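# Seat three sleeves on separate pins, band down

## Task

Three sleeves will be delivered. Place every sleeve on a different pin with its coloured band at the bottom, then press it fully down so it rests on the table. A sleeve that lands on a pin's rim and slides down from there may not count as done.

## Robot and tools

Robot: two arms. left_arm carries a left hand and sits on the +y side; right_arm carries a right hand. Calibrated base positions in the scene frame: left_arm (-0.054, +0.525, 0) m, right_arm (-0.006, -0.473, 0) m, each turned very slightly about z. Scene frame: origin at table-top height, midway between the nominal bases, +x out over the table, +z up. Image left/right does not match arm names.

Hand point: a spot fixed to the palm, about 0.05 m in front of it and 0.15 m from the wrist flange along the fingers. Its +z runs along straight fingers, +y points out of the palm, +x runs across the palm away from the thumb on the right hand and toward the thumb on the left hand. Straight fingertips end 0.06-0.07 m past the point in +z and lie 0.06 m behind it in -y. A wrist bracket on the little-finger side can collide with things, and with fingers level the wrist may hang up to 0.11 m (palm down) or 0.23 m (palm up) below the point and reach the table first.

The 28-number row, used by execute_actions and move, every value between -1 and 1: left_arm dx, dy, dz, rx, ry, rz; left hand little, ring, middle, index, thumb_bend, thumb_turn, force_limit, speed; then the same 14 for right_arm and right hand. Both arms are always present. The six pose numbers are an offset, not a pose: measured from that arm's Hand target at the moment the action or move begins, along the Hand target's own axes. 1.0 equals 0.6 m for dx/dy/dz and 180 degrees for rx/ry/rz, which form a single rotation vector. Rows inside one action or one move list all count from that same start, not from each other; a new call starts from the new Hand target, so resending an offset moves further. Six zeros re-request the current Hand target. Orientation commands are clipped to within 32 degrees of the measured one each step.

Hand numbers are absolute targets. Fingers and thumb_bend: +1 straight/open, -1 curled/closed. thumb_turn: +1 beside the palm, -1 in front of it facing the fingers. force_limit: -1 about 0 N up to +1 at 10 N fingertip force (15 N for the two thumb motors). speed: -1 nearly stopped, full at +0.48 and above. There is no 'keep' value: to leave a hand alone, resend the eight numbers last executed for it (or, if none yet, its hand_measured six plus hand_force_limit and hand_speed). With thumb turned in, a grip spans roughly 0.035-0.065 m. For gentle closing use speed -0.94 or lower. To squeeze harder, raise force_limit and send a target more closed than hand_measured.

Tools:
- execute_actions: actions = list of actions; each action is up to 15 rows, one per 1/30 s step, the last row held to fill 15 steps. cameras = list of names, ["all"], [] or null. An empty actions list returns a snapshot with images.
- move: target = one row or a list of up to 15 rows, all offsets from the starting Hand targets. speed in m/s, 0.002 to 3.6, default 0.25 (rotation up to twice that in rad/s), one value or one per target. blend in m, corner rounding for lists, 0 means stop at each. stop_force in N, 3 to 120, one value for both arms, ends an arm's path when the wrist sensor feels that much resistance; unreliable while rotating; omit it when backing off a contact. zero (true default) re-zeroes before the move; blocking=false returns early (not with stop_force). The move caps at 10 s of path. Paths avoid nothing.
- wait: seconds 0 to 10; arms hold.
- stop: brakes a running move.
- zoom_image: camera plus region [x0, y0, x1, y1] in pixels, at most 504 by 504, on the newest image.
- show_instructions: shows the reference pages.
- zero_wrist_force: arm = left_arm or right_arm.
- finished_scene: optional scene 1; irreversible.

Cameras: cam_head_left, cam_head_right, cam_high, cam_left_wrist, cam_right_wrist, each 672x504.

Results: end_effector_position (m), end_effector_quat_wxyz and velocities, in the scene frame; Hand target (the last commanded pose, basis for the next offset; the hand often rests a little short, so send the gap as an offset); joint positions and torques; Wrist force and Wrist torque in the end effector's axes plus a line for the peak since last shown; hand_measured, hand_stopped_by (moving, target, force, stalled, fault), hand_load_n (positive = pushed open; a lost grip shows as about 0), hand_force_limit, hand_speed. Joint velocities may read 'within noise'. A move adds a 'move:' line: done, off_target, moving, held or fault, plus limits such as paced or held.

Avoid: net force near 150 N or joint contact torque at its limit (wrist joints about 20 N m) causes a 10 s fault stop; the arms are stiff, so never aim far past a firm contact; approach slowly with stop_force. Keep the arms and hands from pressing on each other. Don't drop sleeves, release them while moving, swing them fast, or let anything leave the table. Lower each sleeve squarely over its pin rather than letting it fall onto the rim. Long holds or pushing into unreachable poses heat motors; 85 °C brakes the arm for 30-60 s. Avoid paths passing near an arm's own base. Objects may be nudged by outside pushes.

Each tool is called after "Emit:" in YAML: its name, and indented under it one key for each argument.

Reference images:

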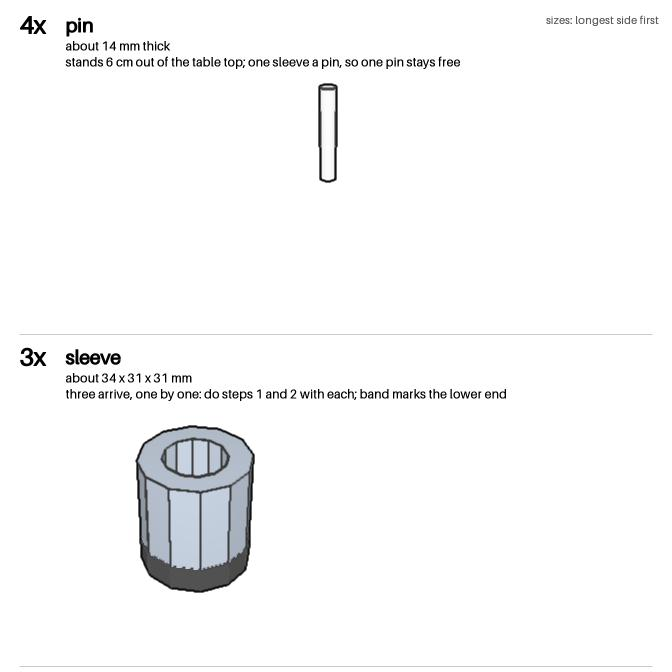

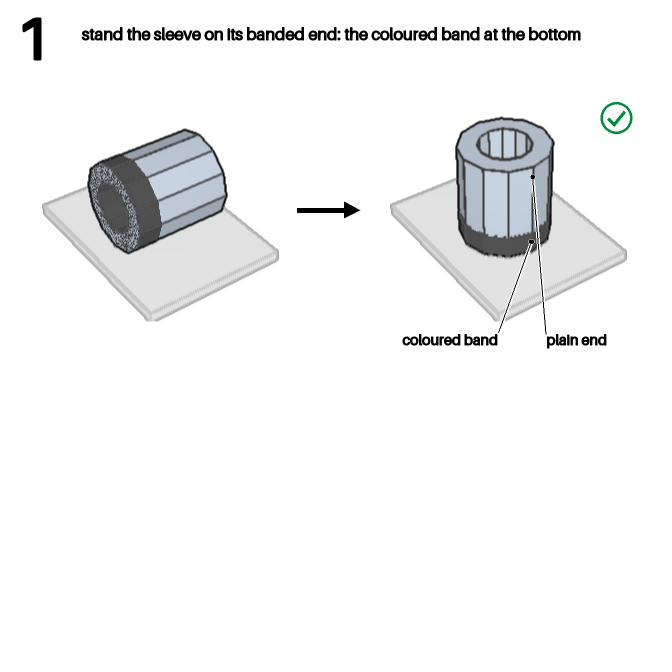

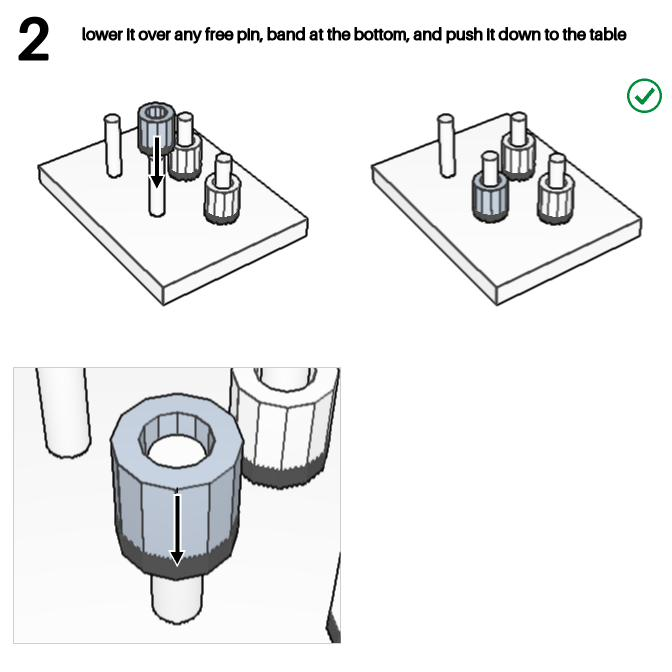

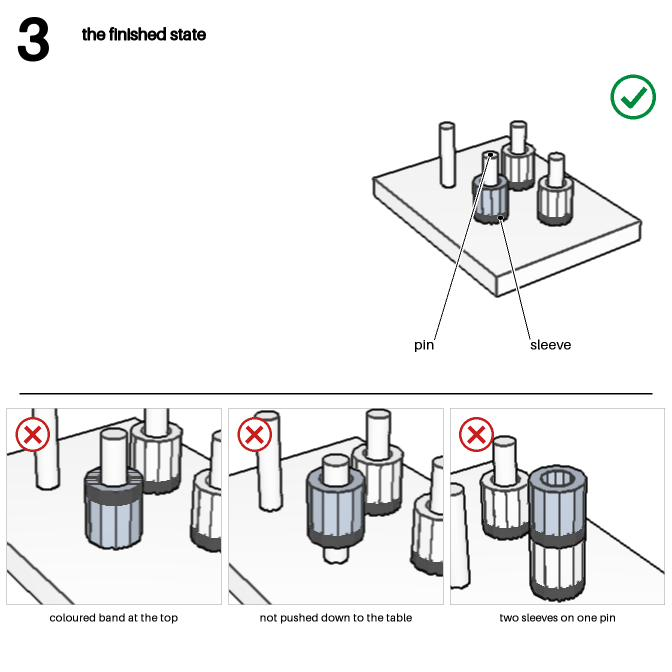

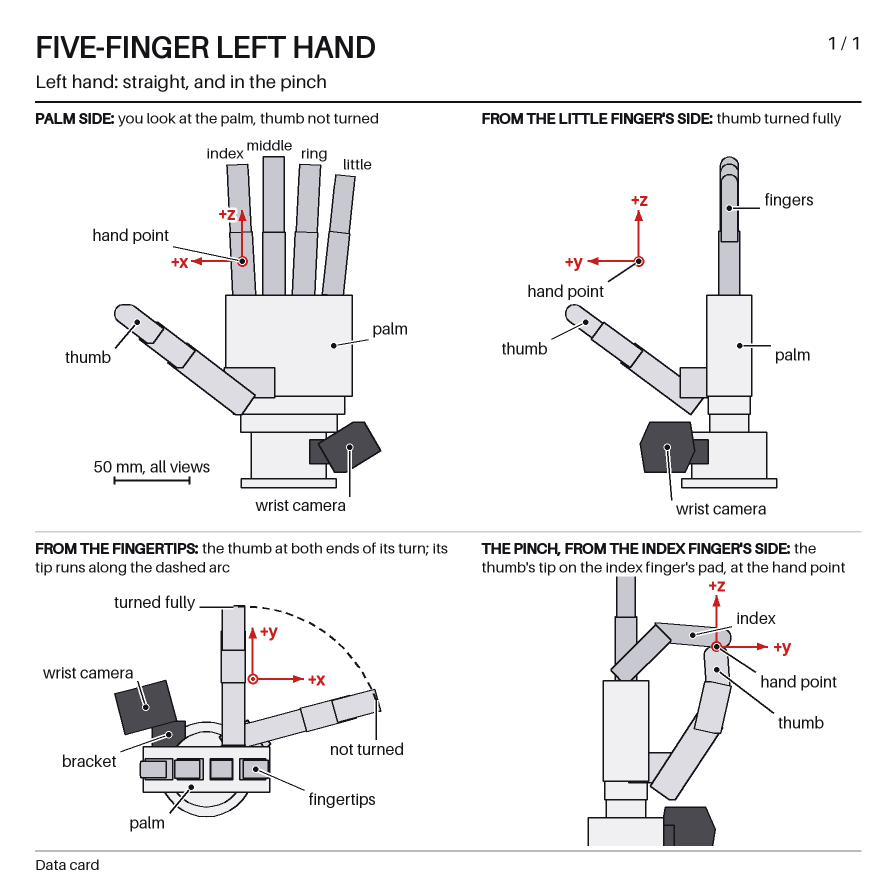

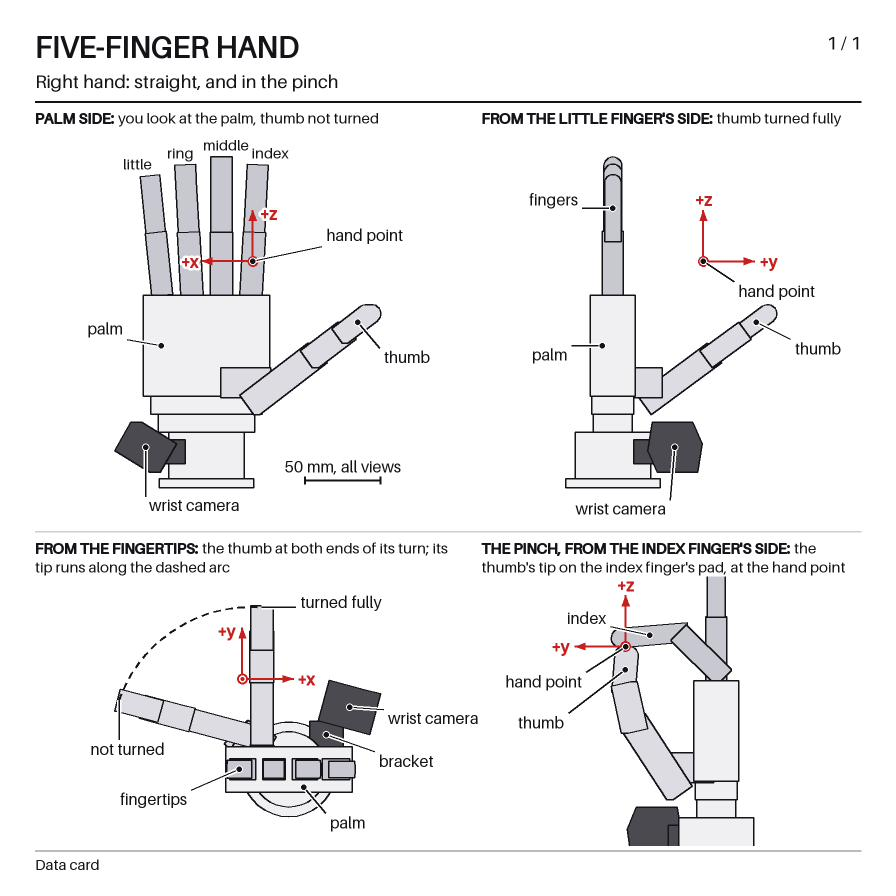

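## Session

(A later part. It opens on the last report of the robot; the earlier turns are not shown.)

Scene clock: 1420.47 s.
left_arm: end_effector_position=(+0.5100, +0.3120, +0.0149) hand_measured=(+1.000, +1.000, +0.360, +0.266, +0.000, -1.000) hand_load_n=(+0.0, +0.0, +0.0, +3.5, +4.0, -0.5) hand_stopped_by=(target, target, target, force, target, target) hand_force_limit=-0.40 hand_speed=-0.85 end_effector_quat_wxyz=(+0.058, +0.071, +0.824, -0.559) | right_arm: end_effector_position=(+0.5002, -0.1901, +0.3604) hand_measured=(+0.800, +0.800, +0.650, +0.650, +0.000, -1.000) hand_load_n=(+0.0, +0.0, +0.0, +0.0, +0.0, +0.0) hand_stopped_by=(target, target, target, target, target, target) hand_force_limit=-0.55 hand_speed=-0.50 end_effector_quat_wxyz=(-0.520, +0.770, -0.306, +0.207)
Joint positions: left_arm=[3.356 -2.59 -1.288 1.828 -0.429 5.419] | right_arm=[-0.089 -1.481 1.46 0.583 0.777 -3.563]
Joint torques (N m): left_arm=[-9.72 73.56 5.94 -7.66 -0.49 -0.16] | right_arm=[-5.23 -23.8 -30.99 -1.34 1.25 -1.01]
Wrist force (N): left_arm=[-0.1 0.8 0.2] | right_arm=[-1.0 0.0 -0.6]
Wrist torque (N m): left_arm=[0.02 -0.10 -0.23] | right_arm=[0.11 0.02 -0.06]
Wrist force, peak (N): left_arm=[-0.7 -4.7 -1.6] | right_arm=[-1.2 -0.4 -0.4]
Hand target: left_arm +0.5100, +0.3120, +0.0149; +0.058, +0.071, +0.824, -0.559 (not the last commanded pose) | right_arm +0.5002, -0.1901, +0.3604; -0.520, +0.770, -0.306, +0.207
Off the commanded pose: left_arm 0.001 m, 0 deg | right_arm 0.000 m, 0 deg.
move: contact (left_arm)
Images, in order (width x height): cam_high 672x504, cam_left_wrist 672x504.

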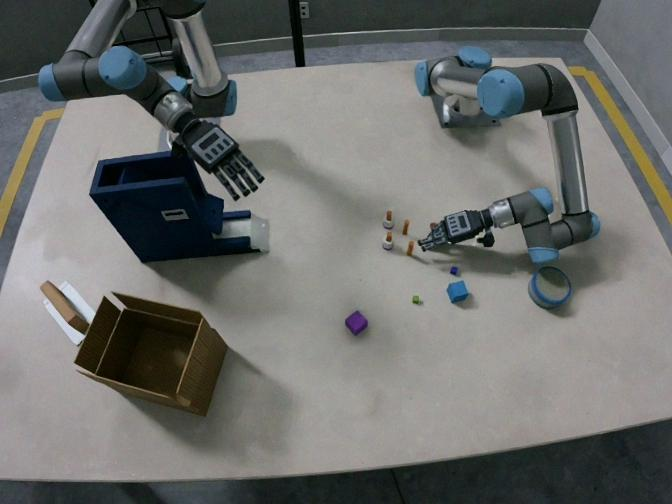

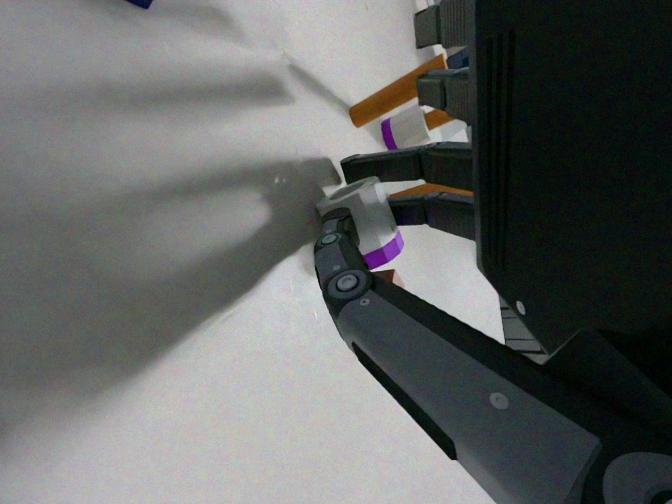

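Emit:
execute_actions:
  actions:
    - [[0,0,0,0,0,0,1.0,1.0,0.6,0.6,0.0,-1,-0.4,-0.5,0,0,0,0,0,0,0.8,0.8,0.65,0.65,0.0,-1,-0.55,-0.5]]

Emit:
move:
  target:
    - [-0.0112,-0.0583,-0.0308,0,0,0,1.0,1.0,0.6,0.6,0.0,-1,-0.4,-0.5,0,0,0,0,0,0,0.8,0.8,0.65,0.65,0.0,-1,-0.55,-0.5]
    - [0.0047,-0.0677,-0.0342,0.0002,0.0468,-0.1309,1.0,1.0,0.6,0.6,0.0,-1,-0.4,-0.5,0,0,0,0,0,0,0.8,0.8,0.65,0.65,0.0,-1,-0.55,-0.5]
  speed: [0.08,0.15]
  blend: [0.005,0]
  cameras: ["all"]

Emit:
zoom_image:
  camera: "cam_left_wrist"
  region: [200, 100, 500, 350]

Emit:
zoom_image:
  camera: "cam_high"
  region: [390, 205, 470, 285]

Emit:
zoom_image:
  camera: "cam_head_right"
  region: [250, 290, 330, 370]

Emit:
zoom_image:
  camera: "cam_right_wrist"
  region: [360, 220, 440, 320]

Scene clock: 1434.90 s.
left_arm: end_effector_position=(+0.5100, +0.3120, +0.0149) hand_measured=(+1.000, +1.000, +0.600, +0.600, +0.000, -1.000) hand_load_n=(+0.0, +0.0, +0.0, -0.5, +0.0, +0.0) hand_stopped_by=(target, target, target, target, target, target) hand_force_limit=-0.40 hand_speed=-0.50 end_effector_quat_wxyz=(+0.058, +0.071, +0.824, -0.559) | right_arm: end_effector_position=(+0.5002, -0.1901, +0.3604) hand_measured=(+0.800, +0.800, +0.650, +0.650, +0.000, -1.000) hand_load_n=(+0.0, +0.0, +0.0, +0.0, +0.0, +0.0) hand_stopped_by=(target, target, target, target, target, target) hand_force_limit=-0.55 hand_speed=-0.50 end_effector_quat_wxyz=(-0.520, +0.770, -0.306, +0.207)
Joint positions: left_arm=[3.356 -2.59 -1.288 1.828 -0.429 5.419] | right_arm=[-0.089 -1.481 1.46 0.583 0.777 -3.563]
Joint torques (N m): left_arm=[8.27 72.63 6.76 -6.97 -0.69 -1.02] | right_arm=[-5.89 -22.53 -30.95 -1.31 1.36 -1.03]
Motor temperatures (°C): left_arm=[28 32 34 43 33 34] | right_arm=[29 32 33 40 37 37]
Wrist force (N): left_arm=[0.0 0.7 0.1] | right_arm=[-1.0 -0.2 -0.5]
Wrist torque (N m): left_arm=[0.03 -0.12 -0.23] | right_arm=[0.08 0.02 -0.07]
Wrist force, peak (N): left_arm=[0.0 1.1 0.2] | right_arm=[-1.3 -0.1 -0.6]
Hand target: left_arm +0.5100, +0.3120, +0.0149; +0.058, +0.071, +0.824, -0.559 | right_arm +0.5002, -0.1901, +0.3604; -0.520, +0.770, -0.306, +0.207
Off the commanded pose: left_arm 0.000 m, 0 deg | right_arm 0.000 m, 0 deg.

Scene clock: 1437.23 s.
left_arm: end_effector_position=(+0.4995, +0.3164, +0.0590) hand_measured=(+1.000, +1.000, +0.600, +0.600, +0.000, -1.000) hand_load_n=(+0.0, +0.0, -0.5, +0.0, +0.0, +0.0) hand_stopped_by=(target, target, target, target, target, target) hand_force_limit=-0.40 hand_speed=-0.50 end_effector_quat_wxyz=(-0.118, -0.058, +0.823, -0.552) | right_arm: end_effector_position=(+0.5002, -0.1901, +0.3604) hand_measured=(+0.800, +0.800, +0.650, +0.650, +0.000, -1.000) hand_load_n=(+0.0, +0.0, -0.5, +0.0, +0.0, +0.0) hand_stopped_by=(target, target, target, target, target, target) hand_force_limit=-0.55 hand_speed=-0.50 end_effector_quat_wxyz=(-0.520, +0.770, -0.306, +0.207)
Joint positions: left_arm=[3.342 -2.651 -1.128 1.485 -0.504 5.22] | right_arm=[-0.089 -1.481 1.46 0.583 0.777 -3.563]
Joint torques (N m): left_arm=[-3.53 77.17 7.63 -0.15 3.42 0.71] | right_arm=[-5.34 -22.76 -31.31 -1.23 1.33 -1.11]
Wrist force (N): left_arm=[-0.4 0.5 0.2] | right_arm=[-1.2 0.1 -0.6]
Wrist torque (N m): left_arm=[0.04 -0.01 -0.09] | right_arm=[0.13 0.05 -0.08]
Wrist force, peak (N): left_arm=[0.0 1.5 0.6] | right_arm=[-1.2 0.1 -0.6]
Hand target: left_arm +0.4995, +0.3164, +0.0591; -0.118, -0.058, +0.823, -0.552 | right_arm +0.5002, -0.1901, +0.3604; -0.520, +0.770, -0.306, +0.207
Off the commanded pose: left_arm 0.000 m, 0 deg | right_arm 0.000 m, 0 deg.
move: done

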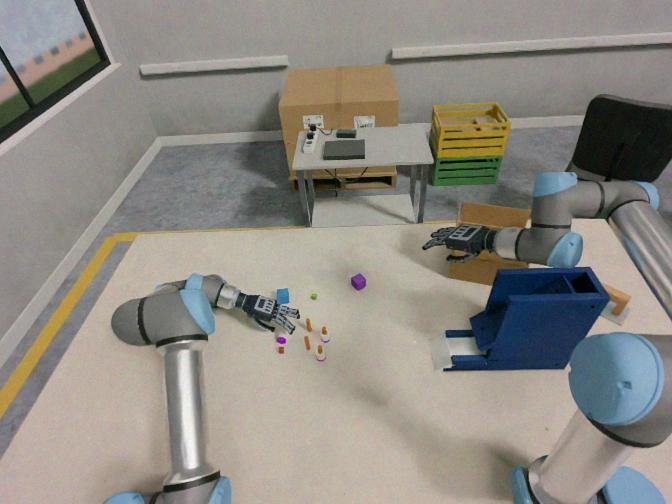

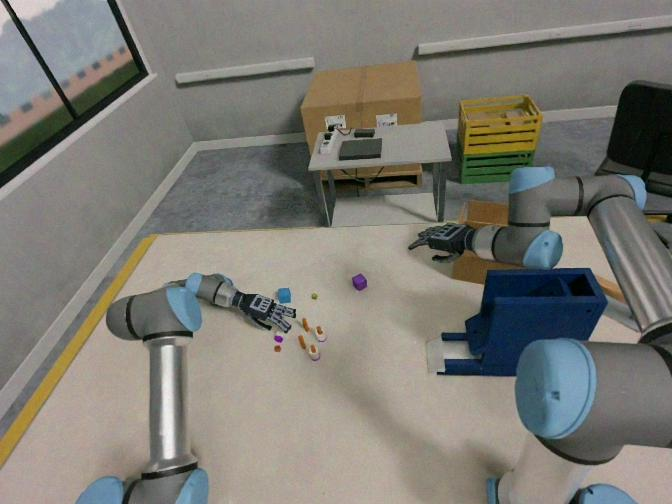

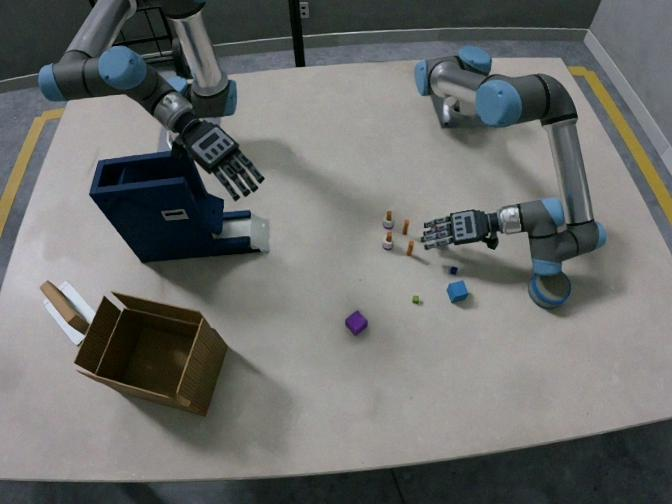

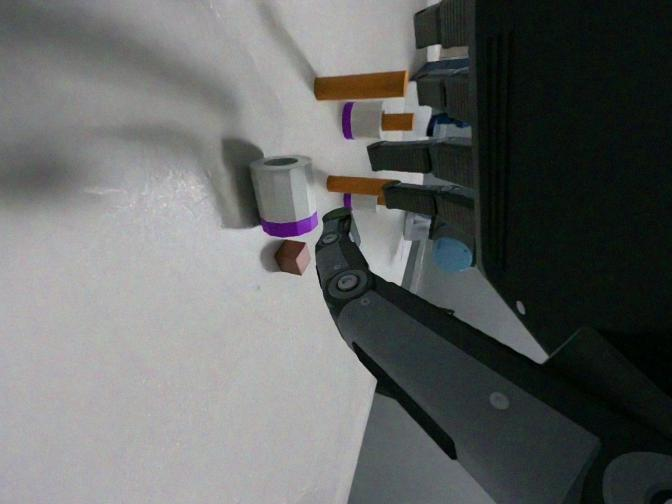

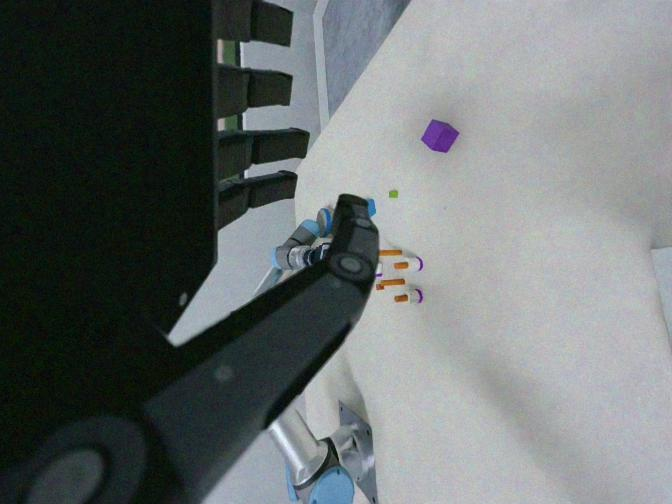

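Scaled by 1.680 from the camera's 672x504 image, which has a finer 960x720 frame.

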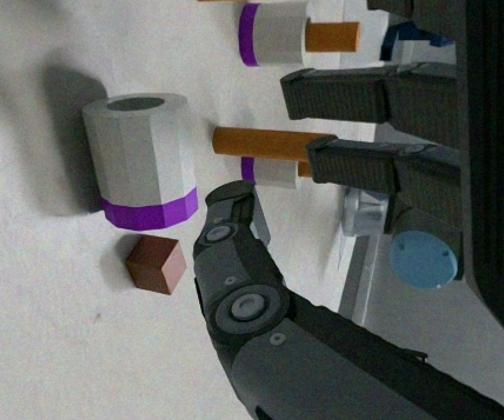

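Scaled by 6.300 from the camera's 672x504 image, which has a finer 960x720 frame.

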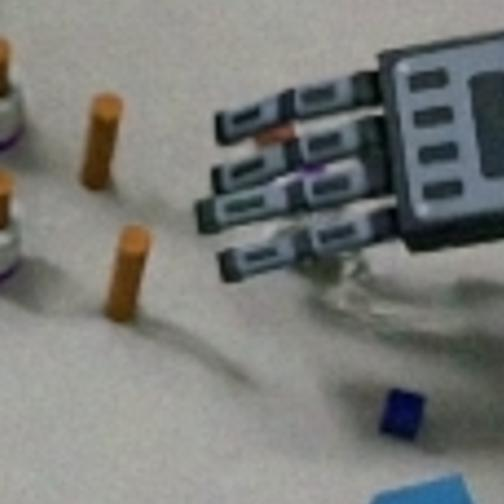

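Scaled by 6.300 from the camera's 672x504 image, which has a finer 960x720 frame.

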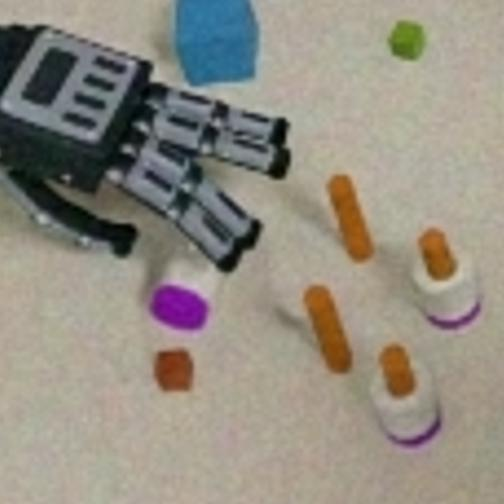

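Scaled by 5.040 from the camera's 672x504 image, which has a finer 960x720 frame.

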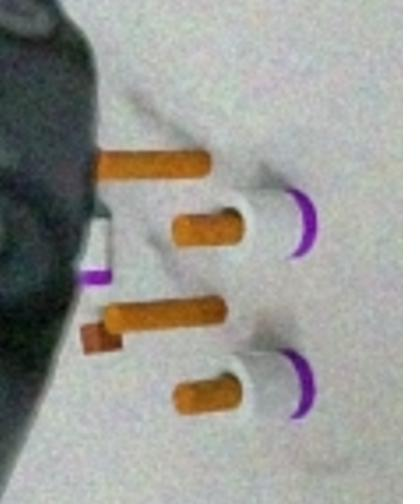

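Emit:
move:
  target: [-0.0173,0.0597,0.0241,0,0,0,1.0,1.0,0.6,0.6,0.0,-1,-0.4,-0.5,0,0,0,0,0,0,0.8,0.8,0.65,0.65,0.0,-1,-0.55,-0.5]
  speed: 0.04
  stop_force: 3
  cameras: ["cam_left_wrist","cam_head_right"]

Emit:
zoom_image:
  camera: "cam_left_wrist"
  region: [200, 100, 500, 350]

Emit:
zoom_image:
  camera: "cam_head_right"
  region: [250, 290, 330, 370]

Scene clock: 1447.03 s.
left_arm: end_effector_position=(+0.5002, +0.3166, +0.0411) hand_measured=(+1.000, +1.000, +0.600, +0.600, +0.000, -1.000) hand_load_n=(+0.0, +0.0, +0.0, +0.0, +0.0, +0.0) hand_stopped_by=(target, target, target, target, target, target) hand_force_limit=-0.40 hand_speed=-0.50 end_effector_quat_wxyz=(-0.117, -0.058, +0.824, -0.552) | right_arm: end_effector_position=(+0.5002, -0.1901, +0.3604) hand_measured=(+0.800, +0.800, +0.650, +0.650, +0.000, -1.000) hand_load_n=(+0.0, +0.0, -0.5, +0.0, +0.0, +0.0) hand_stopped_by=(target, target, target, target, target, target) hand_force_limit=-0.55 hand_speed=-0.50 end_effector_quat_wxyz=(-0.520, +0.770, -0.306, +0.207)
Joint positions: left_arm=[3.342 -2.679 -1.121 1.509 -0.504 5.22] | right_arm=[-0.089 -1.481 1.46 0.583 0.777 -3.563]
Joint torques (N m): left_arm=[-0.89 69.4 17.24 -3.52 1 -0.16] | right_arm=[-5.86 -22.61 -30.91 -1.24 1.42 -1.02]
Wrist force (N): left_arm=[-0.3 0.8 0.5] | right_arm=[-1.0 0.0 -0.4]
Wrist torque (N m): left_arm=[0.07 -0.02 -0.09] | right_arm=[0.10 0.01 -0.06]
Wrist force, peak (N): left_arm=[-0.3 2.3 0.9] | right_arm=[-1.4 -0.3 -0.4]
Hand target: left_arm +0.5002, +0.3166, +0.0411; -0.117, -0.058, +0.824, -0.552 (not the last commanded pose) | right_arm +0.5002, -0.1901, +0.3604; -0.520, +0.770, -0.306, +0.207
Off the commanded pose: left_arm 0.022 m, 0 deg | right_arm 0.000 m, 0 deg.
FORCE FAULT: contact force on the left arm reached its limit, and that arm stopped. The contact can be on any part of that arm, not only on its tool. That arm's remaining commands of this call were not run. That arm is still stopped at the end of this call. That arm stays stopped for about 10 more seconds. Until then a move that you send moves the other arm only, and its call returns only when the move has ended. Once the stop has ended, the next robot result says so. If the stop ends while you think or write, that arm runs what you send next, counted from a new Hand target: where the arm stands when the stop ends. While its stop runs, that arm, its gripper or tool too, takes no new command. Until it ends, the stop uses up actions while you think or wait. An arm that is not stopped still takes commands.
move: fault (left_arm)
Images, in order (width x height): cam_head_right 672x504, cam_left_wrist 672x504.

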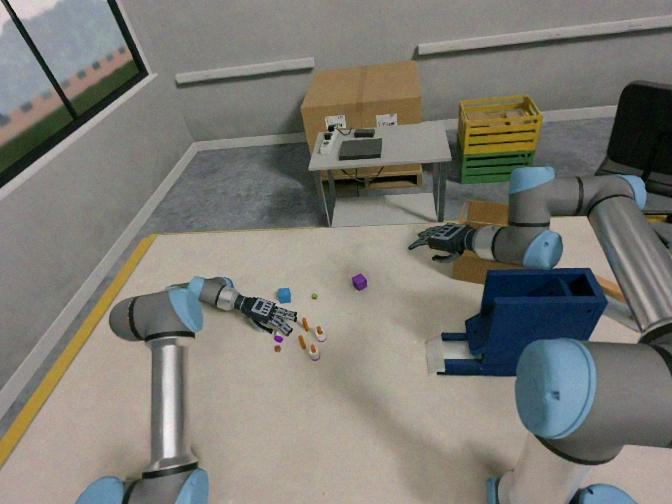

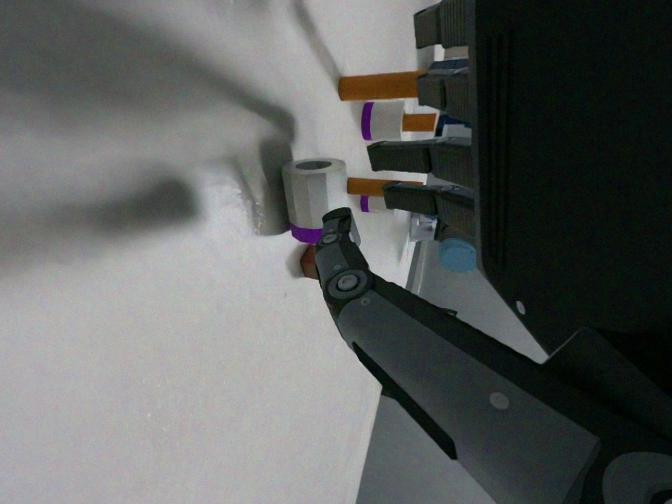

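Scaled by 1.680 from the camera's 672x504 image, which has a finer 960x720 frame.

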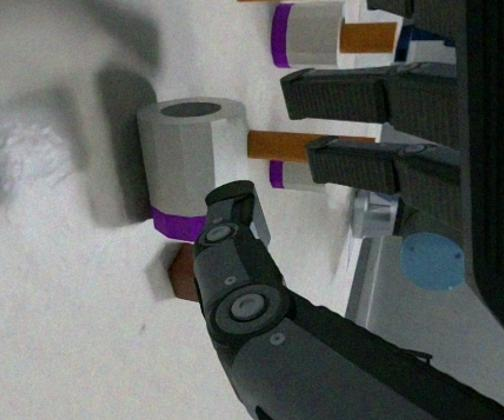

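Scaled by 6.300 from the camera's 672x504 image, which has a finer 960x720 frame.

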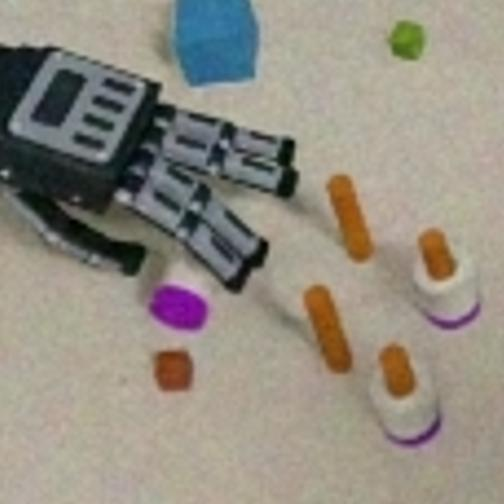

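Emit:
wait:
  seconds: 6
  cameras: ["cam_high","cam_head_left","cam_head_right"]

Emit:
zoom_image:
  camera: "cam_high"
  region: [440, 60, 640, 320]

Emit:
zoom_image:
  camera: "cam_head_left"
  region: [90, 230, 310, 400]

Emit:
zoom_image:
  camera: "cam_head_right"
  region: [90, 230, 310, 400]

Scene clock: 1457.53 s.
left_arm: end_effector_position=(+0.5002, +0.3166, +0.0411) hand_measured=(+1.000, +1.000, +0.600, +0.600, +0.000, -1.000) hand_load_n=(+0.0, +0.0, +0.0, +0.0, +0.0, +0.0) hand_stopped_by=(target, target, target, target, target, target) hand_force_limit=-0.40 hand_speed=-0.50 end_effector_quat_wxyz=(-0.117, -0.058, +0.824, -0.552) | right_arm: end_effector_position=(+0.5002, -0.1901, +0.3604) hand_measured=(+0.800, +0.800, +0.650, +0.650, +0.000, -1.000) hand_load_n=(+0.0, +0.0, +0.0, +0.0, +0.0, +0.0) hand_stopped_by=(target, target, target, target, target, target) hand_force_limit=-0.55 hand_speed=-0.50 end_effector_quat_wxyz=(-0.520, +0.770, -0.306, +0.207)
Joint positions: left_arm=[3.342 -2.679 -1.121 1.509 -0.504 5.22] | right_arm=[-0.089 -1.481 1.46 0.583 0.777 -3.563]
Joint torques (N m): left_arm=[-0.15 69.86 17.24 -3.61 0.96 -0.18] | right_arm=[-5.26 -21.52 -31.27 -1.19 1.48 -1.07]
Wrist force (N): left_arm=[-0.1 0.6 0.3] | right_arm=[-1.0 -0.3 -0.3]
Wrist torque (N m): left_arm=[0.06 -0.05 -0.07] | right_arm=[0.05 0.01 -0.08]
Wrist force, peak (N): left_arm=[-0.2 0.8 0.5] | right_arm=[-1.3 -0.1 -0.5]
Hand target: left_arm +0.5002, +0.3166, +0.0411; -0.117, -0.058, +0.824, -0.552 (not the last commanded pose) | right_arm +0.5002, -0.1901, +0.3604; -0.520, +0.770, -0.306, +0.207
Off the commanded pose: left_arm 0.022 m, 0 deg | right_arm 0.000 m, 0 deg.
FORCE FAULT, CONTINUED: the left arm's stop, for the force fault that an earlier result reported, is over. The rest of the stop counts as 19 of the actions that you can send in this scene. During its stop the left arm's controller moved it back a little. That arm's target is now where it stood when the stop ended, not its last command. That arm accepts commands again.
wait: 6.00 s; at rest from the start
Images, in order (width x height): cam_head_left 672x504, cam_head_right 672x504, cam_high 672x504.

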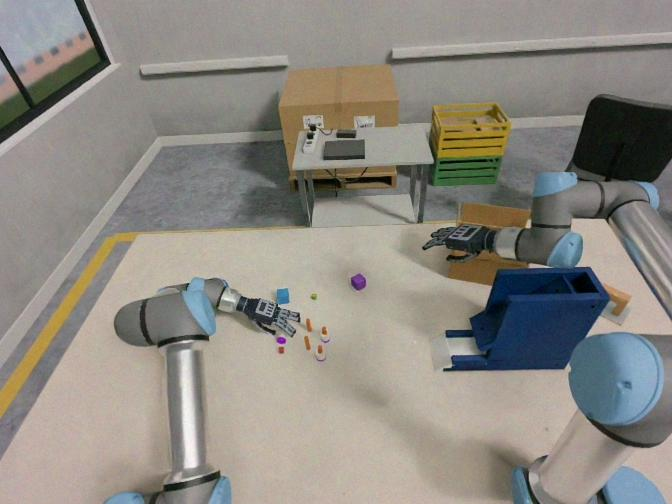

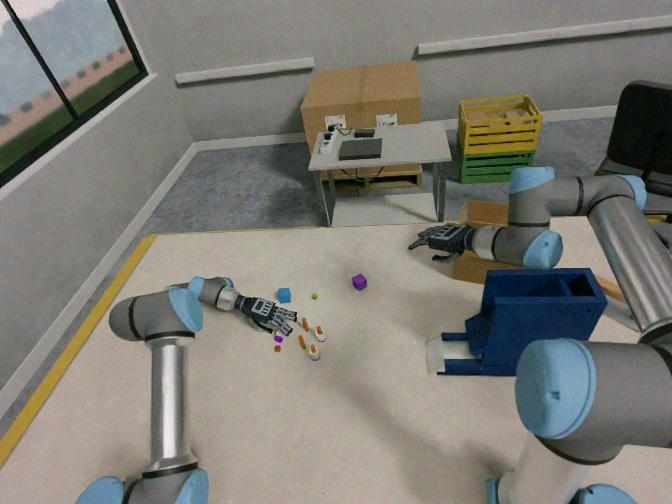

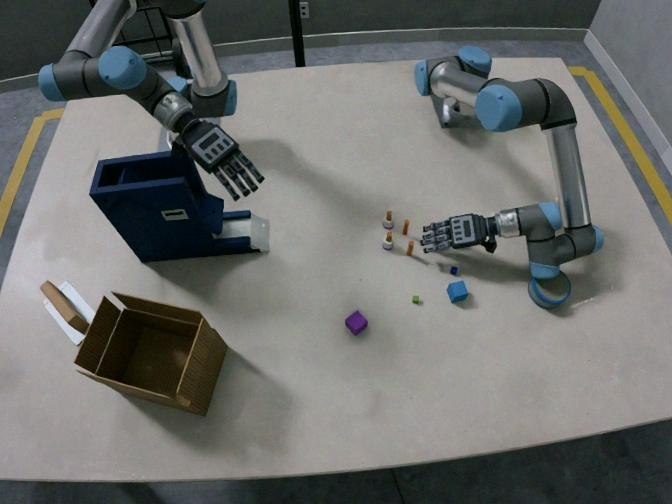

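Scaled by 1.938 from the camera's 672x504 image, which has a finer 960x720 frame.

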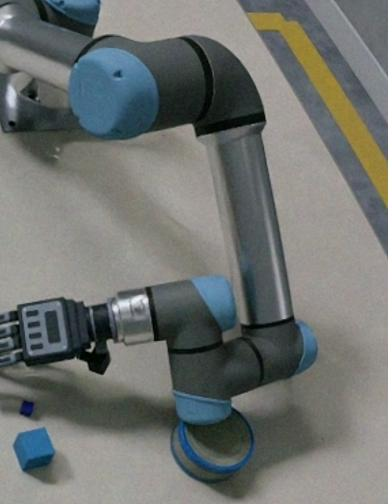

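Scaled by 2.291 from the camera's 672x504 image, which has a finer 960x720 frame.

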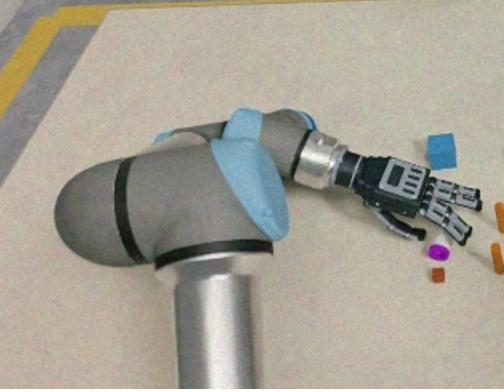

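Scaled by 2.291 from the camera's 672x504 image, which has a finer 960x720 frame.

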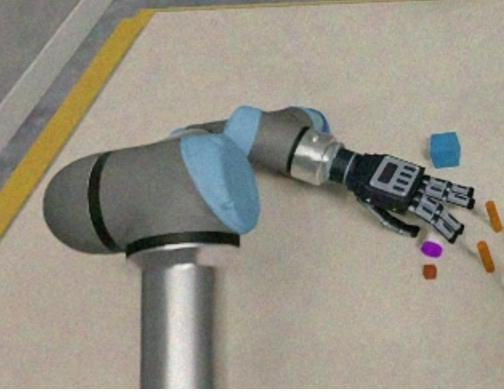

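Emit:
move:
  target:
    - [0.0151,-0.0522,-0.0211,0,0,0,1.0,1.0,0.6,0.6,0.0,-1,-0.4,-0.5,0,0,0,0,0,0,0.8,0.8,0.65,0.65,0.0,-1,-0.55,-0.5]
    - [-0.0078,-0.0335,-0.0095,-0.0002,-0.0468,0.1309,1.0,1.0,0.6,0.6,0.0,-1,-0.4,-0.5,0,0,0,0,0,0,0.8,0.8,0.65,0.65,0.0,-1,-0.55,-0.5]
  speed: [0.08,0.15]
  blend: [0.005,0]
  cameras: ["cam_left_wrist"]

Emit:
zoom_image:
  camera: "cam_left_wrist"
  region: [200, 100, 500, 350]

Scene clock: 1473.47 s.
left_arm: end_effector_position=(+0.5099, +0.3140, +0.0601) hand_measured=(+1.000, +1.000, +0.600, +0.600, +0.000, -1.000) hand_load_n=(+0.0, -0.5, +0.0, +0.0, +0.0, +0.0) hand_stopped_by=(target, target, target, target, target, target) hand_force_limit=-0.40 hand_speed=-0.50 end_effector_quat_wxyz=(+0.059, +0.071, +0.824, -0.558) | right_arm: end_effector_position=(+0.5002, -0.1901, +0.3604) hand_measured=(+0.800, +0.800, +0.650, +0.650, +0.000, -1.000) hand_load_n=(+0.0, +0.0, +0.0, +0.0, +0.0, +0.0) hand_stopped_by=(target, target, target, target, target, target) hand_force_limit=-0.55 hand_speed=-0.50 end_effector_quat_wxyz=(-0.520, +0.770, -0.306, +0.207)
Joint positions: left_arm=[3.36 -2.518 -1.296 1.76 -0.43 5.426] | right_arm=[-0.089 -1.481 1.46 0.583 0.777 -3.563]
Joint torques (N m): left_arm=[-2.04 57.88 25.81 -7.06 -1.24 0.03] | right_arm=[-5.63 -20.76 -31.14 -1.39 1.48 -1.01]
Wrist force (N): left_arm=[0.3 0.4 -0.1] | right_arm=[-1.1 0.0 -0.6]
Wrist torque (N m): left_arm=[0.02 -0.17 -0.18] | right_arm=[0.10 0.03 -0.07]
Wrist force, peak (N): left_arm=[-0.4 1.6 0.7] | right_arm=[-1.4 -0.4 -0.6]
Hand target: left_arm +0.5099, +0.3139, +0.0600; +0.059, +0.071, +0.824, -0.558 | right_arm +0.5002, -0.1901, +0.3604; -0.520, +0.770, -0.306, +0.207
Off the commanded pose: left_arm 0.000 m, 0 deg | right_arm 0.000 m, 0 deg.
move: done
Images, in order (width x height): cam_left_wrist 672x504.

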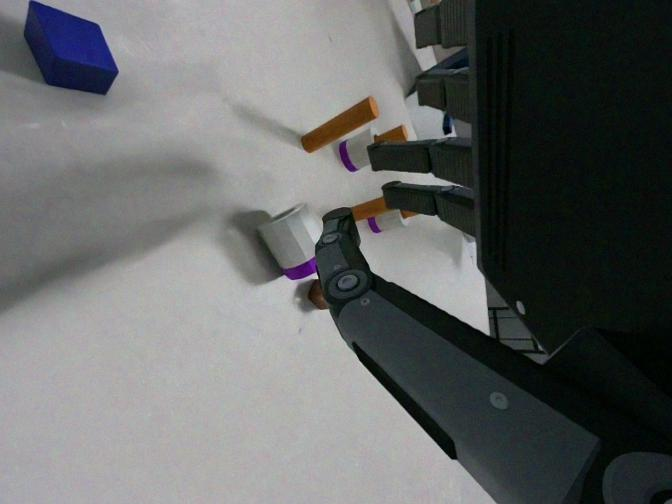

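Scaled by 1.680 from the camera's 672x504 image, which has a finer 960x720 frame.

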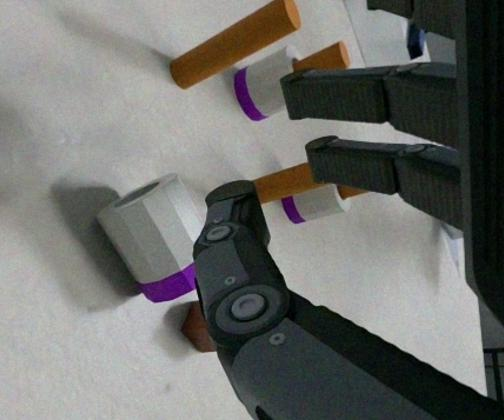

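Emit:
move:
  target: [0.0130,0.0683,0.0276,0,0,0,1.0,1.0,0.6,0.6,0.0,-1,-0.4,-0.5,0,0,0,0,0,0,0.8,0.8,0.65,0.65,0.0,-1,-0.55,-0.5]
  speed: 0.04
  stop_force: 3

Emit:
execute_actions:
  actions:
    - [[0,0,0,0,0,0,1.0,1.0,0.6,0.36,0.0,-1,-0.3,-0.3,0,0,0,0,0,0,0.8,0.8,0.65,0.65,0.0,-1,-0.55,-0.5]]
    - [[0,0,0,0,0,0,1.0,1.0,0.6,-0.1,0.0,-1,-0.3,-0.85,0,0,0,0,0,0,0.8,0.8,0.65,0.65,0.0,-1,-0.55,-0.5]]
    - [[0,0,0,0,0,0,1.0,1.0,0.6,-0.1,0.0,-1,-0.3,-0.85,0,0,0,0,0,0,0.8,0.8,0.65,0.65,0.0,-1,-0.55,-0.5]]
    - [[0,0,0,0,0,0,1.0,1.0,0.6,-0.1,0.0,-1,-0.3,-0.85,0,0,0,0,0,0,0.8,0.8,0.65,0.65,0.0,-1,-0.55,-0.5]]
  cameras: ["cam_left_wrist"]

Emit:
zoom_image:
  camera: "cam_left_wrist"
  region: [200, 100, 500, 350]

Scene clock: 1479.40 s.
left_arm: end_effector_position=(+0.5101, +0.3140, +0.0152) hand_measured=(+1.000, +1.000, +0.600, +0.600, +0.000, -1.000) hand_load_n=(+0.0, +0.0, +0.0, +0.0, +0.0, +0.0) hand_stopped_by=(target, target, target, target, target, target) hand_force_limit=-0.40 hand_speed=-0.50 end_effector_quat_wxyz=(+0.059, +0.071, +0.824, -0.558) | right_arm: end_effector_position=(+0.5002, -0.1901, +0.3604) hand_measured=(+0.800, +0.800, +0.650, +0.650, +0.000, -1.000) hand_load_n=(+0.0, +0.0, -0.5, +0.0, +0.0, +0.0) hand_stopped_by=(target, target, target, target, target, target) hand_force_limit=-0.55 hand_speed=-0.50 end_effector_quat_wxyz=(-0.520, +0.770, -0.306, +0.207)
Joint positions: left_arm=[3.36 -2.589 -1.29 1.826 -0.43 5.426] | right_arm=[-0.089 -1.481 1.46 0.583 0.777 -3.563]
Joint torques (N m): left_arm=[-8.99 72.79 6.44 -7.69 -0.45 -0.66] | right_arm=[-5.73 -20.7 -31.02 -1.34 1.57 -1.07]
Wrist force (N): left_arm=[0.0 0.6 0.0] | right_arm=[-0.9 -0.2 -0.5]
Wrist torque (N m): left_arm=[0.03 -0.12 -0.22] | right_arm=[0.08 0.00 -0.06]
Wrist force, peak (N): left_arm=[0.0 1.1 0.4] | right_arm=[-1.3 -0.3 -0.5]
Hand target: left_arm +0.5100, +0.3140, +0.0151; +0.059, +0.071, +0.824, -0.558 | right_arm +0.5002, -0.1901, +0.3604; -0.520, +0.770, -0.306, +0.207
Off the commanded pose: left_arm 0.000 m, 0 deg | right_arm 0.000 m, 0 deg.
move: done

Scene clock: 1481.60 s.
left_arm: end_effector_position=(+0.5100, +0.3140, +0.0152) hand_measured=(+1.000, +1.000, +0.600, +0.266, +0.000, -1.000) hand_load_n=(+0.0, +0.0, +0.0, +4.5, +2.0, -1.0) hand_stopped_by=(target, target, target, force, target, target) hand_force_limit=-0.30 hand_speed=-0.85 end_effector_quat_wxyz=(+0.059, +0.071, +0.824, -0.558) | right_arm: end_effector_position=(+0.5002, -0.1901, +0.3604) hand_measured=(+0.800, +0.800, +0.650, +0.650, +0.000, -1.000) hand_load_n=(+0.0, +0.0, +0.0, +0.0, +0.0, +0.0) hand_stopped_by=(target, target, target, target, target, target) hand_force_limit=-0.55 hand_speed=-0.50 end_effector_quat_wxyz=(-0.520, +0.770, -0.306, +0.207)
Joint positions: left_arm=[3.36 -2.589 -1.29 1.826 -0.43 5.426] | right_arm=[-0.089 -1.481 1.46 0.583 0.777 -3.563]
Joint torques (N m): left_arm=[-10.37 59.15 5.99 -4.33 1.26 0.77] | right_arm=[-5.74 -20.44 -31.22 -1.35 1.45 -1.13]
Wrist force (N): left_arm=[-0.5 -3.6 -1.2] | right_arm=[-0.9 -0.1 -0.6]
Wrist torque (N m): left_arm=[-0.08 -0.12 -0.20] | right_arm=[0.10 -0.01 -0.06]
Wrist force, peak (N): left_arm=[-0.7 -3.8 -1.4] | right_arm=[-1.2 0.0 -0.6]
Hand target: left_arm +0.5100, +0.3140, +0.0151; +0.059, +0.071, +0.824, -0.558 | right_arm +0.5002, -0.1901, +0.3604; -0.520, +0.770, -0.306, +0.207
Off the commanded pose: left_arm 0.000 m, 0 deg | right_arm 0.000 m, 0 deg.
Images, in order (width x height): cam_left_wrist 672x504.

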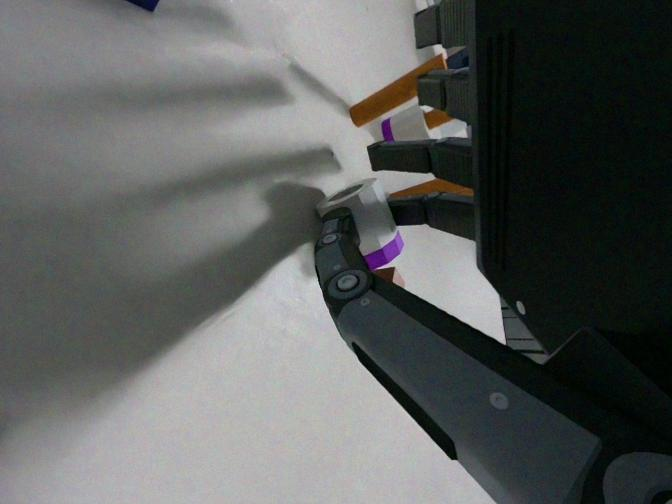

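Scaled by 1.680 from the camera's 672x504 image, which has a finer 960x720 frame.

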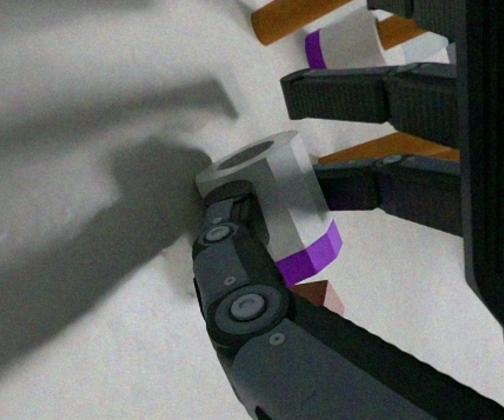

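Emit:
move:
  target:
    - [-0.0087,-0.0457,-0.0184,0,0,0,1.0,1.0,0.6,-0.1,0.0,-1,-0.3,-0.85,0,0,0,0,0,0,0.8,0.8,0.65,0.65,0.0,-1,-0.55,-0.5]
    - [0.1335,-0.0995,-0.0425,0,0,0,1.0,1.0,0.6,-0.1,0.0,-1,-0.3,-0.85,0,0,0,0,0,0,0.8,0.8,0.65,0.65,0.0,-1,-0.55,-0.5]
    - [0.1460,-0.0340,-0.0162,0,0,0,1.0,1.0,0.6,-0.1,0.0,-1,-0.3,-0.85,0,0,0,0,0,0,0.8,0.8,0.65,0.65,0.0,-1,-0.55,-0.5]
  speed: [0.05,0.1,0.05]
  blend: [0.008,0.01,0]

Emit:
move:
  target: [0.0029,0.0152,0.0061,0,0,0,1.0,1.0,0.6,-0.1,0.0,-1,-0.3,-0.85,0,0,0,0,0,0,0.8,0.8,0.65,0.65,0.0,-1,-0.55,-0.5]
  speed: 0.015
  stop_force: 3
  cameras: ["cam_left_wrist","cam_high"]

Emit:
zoom_image:
  camera: "cam_left_wrist"
  region: [200, 100, 500, 350]

Scene clock: 1489.90 s.
left_arm: end_effector_position=(+0.4201, +0.3201, +0.0218) hand_measured=(+1.000, +1.000, +0.600, +0.266, +0.000, -1.000) hand_load_n=(+0.0, +0.0, +0.0, +3.5, +3.5, -0.5) hand_stopped_by=(target, target, target, force, target, target) hand_force_limit=-0.30 hand_speed=-0.85 end_effector_quat_wxyz=(+0.059, +0.072, +0.824, -0.558) end_effector_velocity=(+0.000, +0.000, +0.002) end_effector_angular_velocity=(-0.001, +0.004, +0.000) | right_arm: end_effector_position=(+0.5002, -0.1901, +0.3604) hand_measured=(+0.800, +0.800, +0.650, +0.650, +0.000, -1.000) hand_load_n=(+0.0, +0.0, +0.0, +0.0, +0.0, +0.0) hand_stopped_by=(target, target, target, target, target, target) hand_force_limit=-0.55 hand_speed=-0.50 end_effector_quat_wxyz=(-0.520, +0.770, -0.306, +0.207)
Joint positions: left_arm=[3.415 -2.438 -1.648 1.932 -0.458 5.538] | right_arm=[-0.089 -1.481 1.46 0.583 0.777 -3.563]
Joint velocities: left_arm=[0 0.002 0 -0.006 0 -0.001] | right_arm=[within noise]
Joint torques (N m): left_arm=[-12.82 64.22 13.65 -7.39 3.42 -1.07] | right_arm=[-5.12 -20.93 -31.59 -1.25 1.49 -1.04]
Wrist force (N): left_arm=[-0.4 0.8 0.0] | right_arm=[-1.1 0.0 -0.6]
Wrist torque (N m): left_arm=[0.05 0.00 -0.23] | right_arm=[0.10 0.02 -0.07]
Wrist force, peak (N): left_arm=[-0.5 -3.9 -1.5] | right_arm=[-1.3 -0.2 -0.7]
Hand target: left_arm +0.4200, +0.3201, +0.0219; +0.059, +0.071, +0.824, -0.558 | right_arm +0.5002, -0.1901, +0.3604; -0.520, +0.770, -0.306, +0.207
Off the commanded pose: left_arm 0.000 m, 0 deg | right_arm 0.000 m, 0 deg.
move: done

Scene clock: 1491.40 s.
left_arm: end_effector_position=(+0.4200, +0.3201, +0.0148) hand_measured=(+1.000, +1.000, +0.600, +0.266, +0.000, -1.000) hand_load_n=(+0.0, +0.0, +0.0, +3.5, +3.5, -0.5) hand_stopped_by=(target, target, target, force, target, target) hand_force_limit=-0.30 hand_speed=-0.85 end_effector_quat_wxyz=(+0.059, +0.071, +0.824, -0.558) | right_arm: end_effector_position=(+0.5002, -0.1901, +0.3604) hand_measured=(+0.800, +0.800, +0.650, +0.650, +0.000, -1.000) hand_load_n=(+0.0, +0.0, +0.0, +0.0, +0.0, +0.0) hand_stopped_by=(target, target, target, target, target, target) hand_force_limit=-0.55 hand_speed=-0.50 end_effector_quat_wxyz=(-0.520, +0.770, -0.306, +0.207)
Joint positions: left_arm=[3.415 -2.452 -1.646 1.944 -0.458 5.538] | right_arm=[-0.089 -1.481 1.46 0.583 0.777 -3.563]
Joint torques (N m): left_arm=[-8.66 63.8 1.17 -7.69 2.52 0.09] | right_arm=[-5.41 -20.08 -31.68 -1.23 1.57 -1]
Wrist force (N): left_arm=[-0.3 0.7 0.2] | right_arm=[-0.8 -0.3 -0.4]
Wrist torque (N m): left_arm=[0.03 0.00 -0.21] | right_arm=[0.07 -0.01 -0.06]
Wrist force, peak (N): left_arm=[-0.9 -4.6 -1.3] | right_arm=[-1.2 0.0 -0.4]
Hand target: left_arm +0.4200, +0.3201, +0.0148; +0.059, +0.071, +0.824, -0.558 (not the last commanded pose) | right_arm +0.5002, -0.1901, +0.3604; -0.520, +0.770, -0.306, +0.207
Off the commanded pose: left_arm 0.003 m, 0 deg | right_arm 0.000 m, 0 deg.
move: contact (left_arm)
Images, in order (width x height): cam_high 672x504, cam_left_wrist 672x504.

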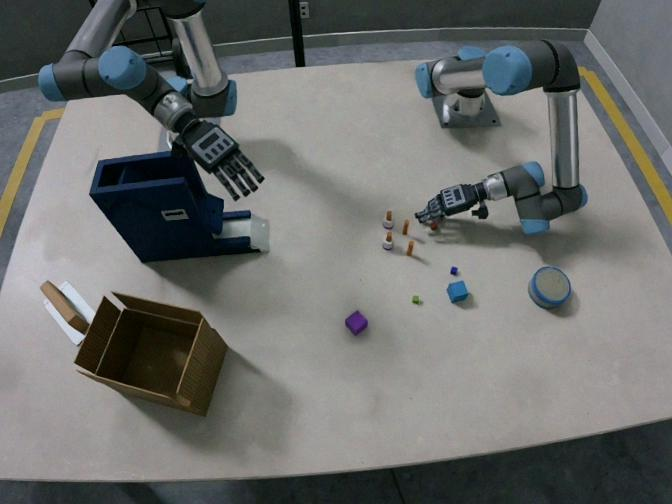

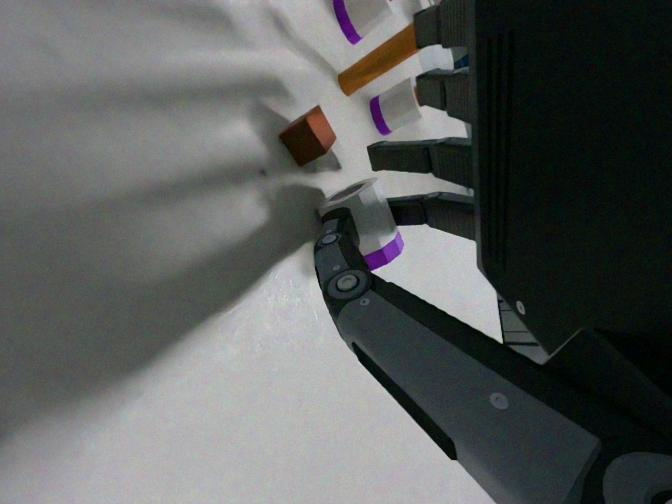

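Scaled by 1.680 from the camera's 672x504 image, which has a finer 960x720 frame.

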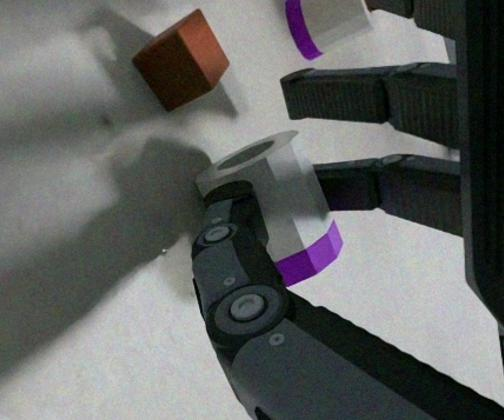

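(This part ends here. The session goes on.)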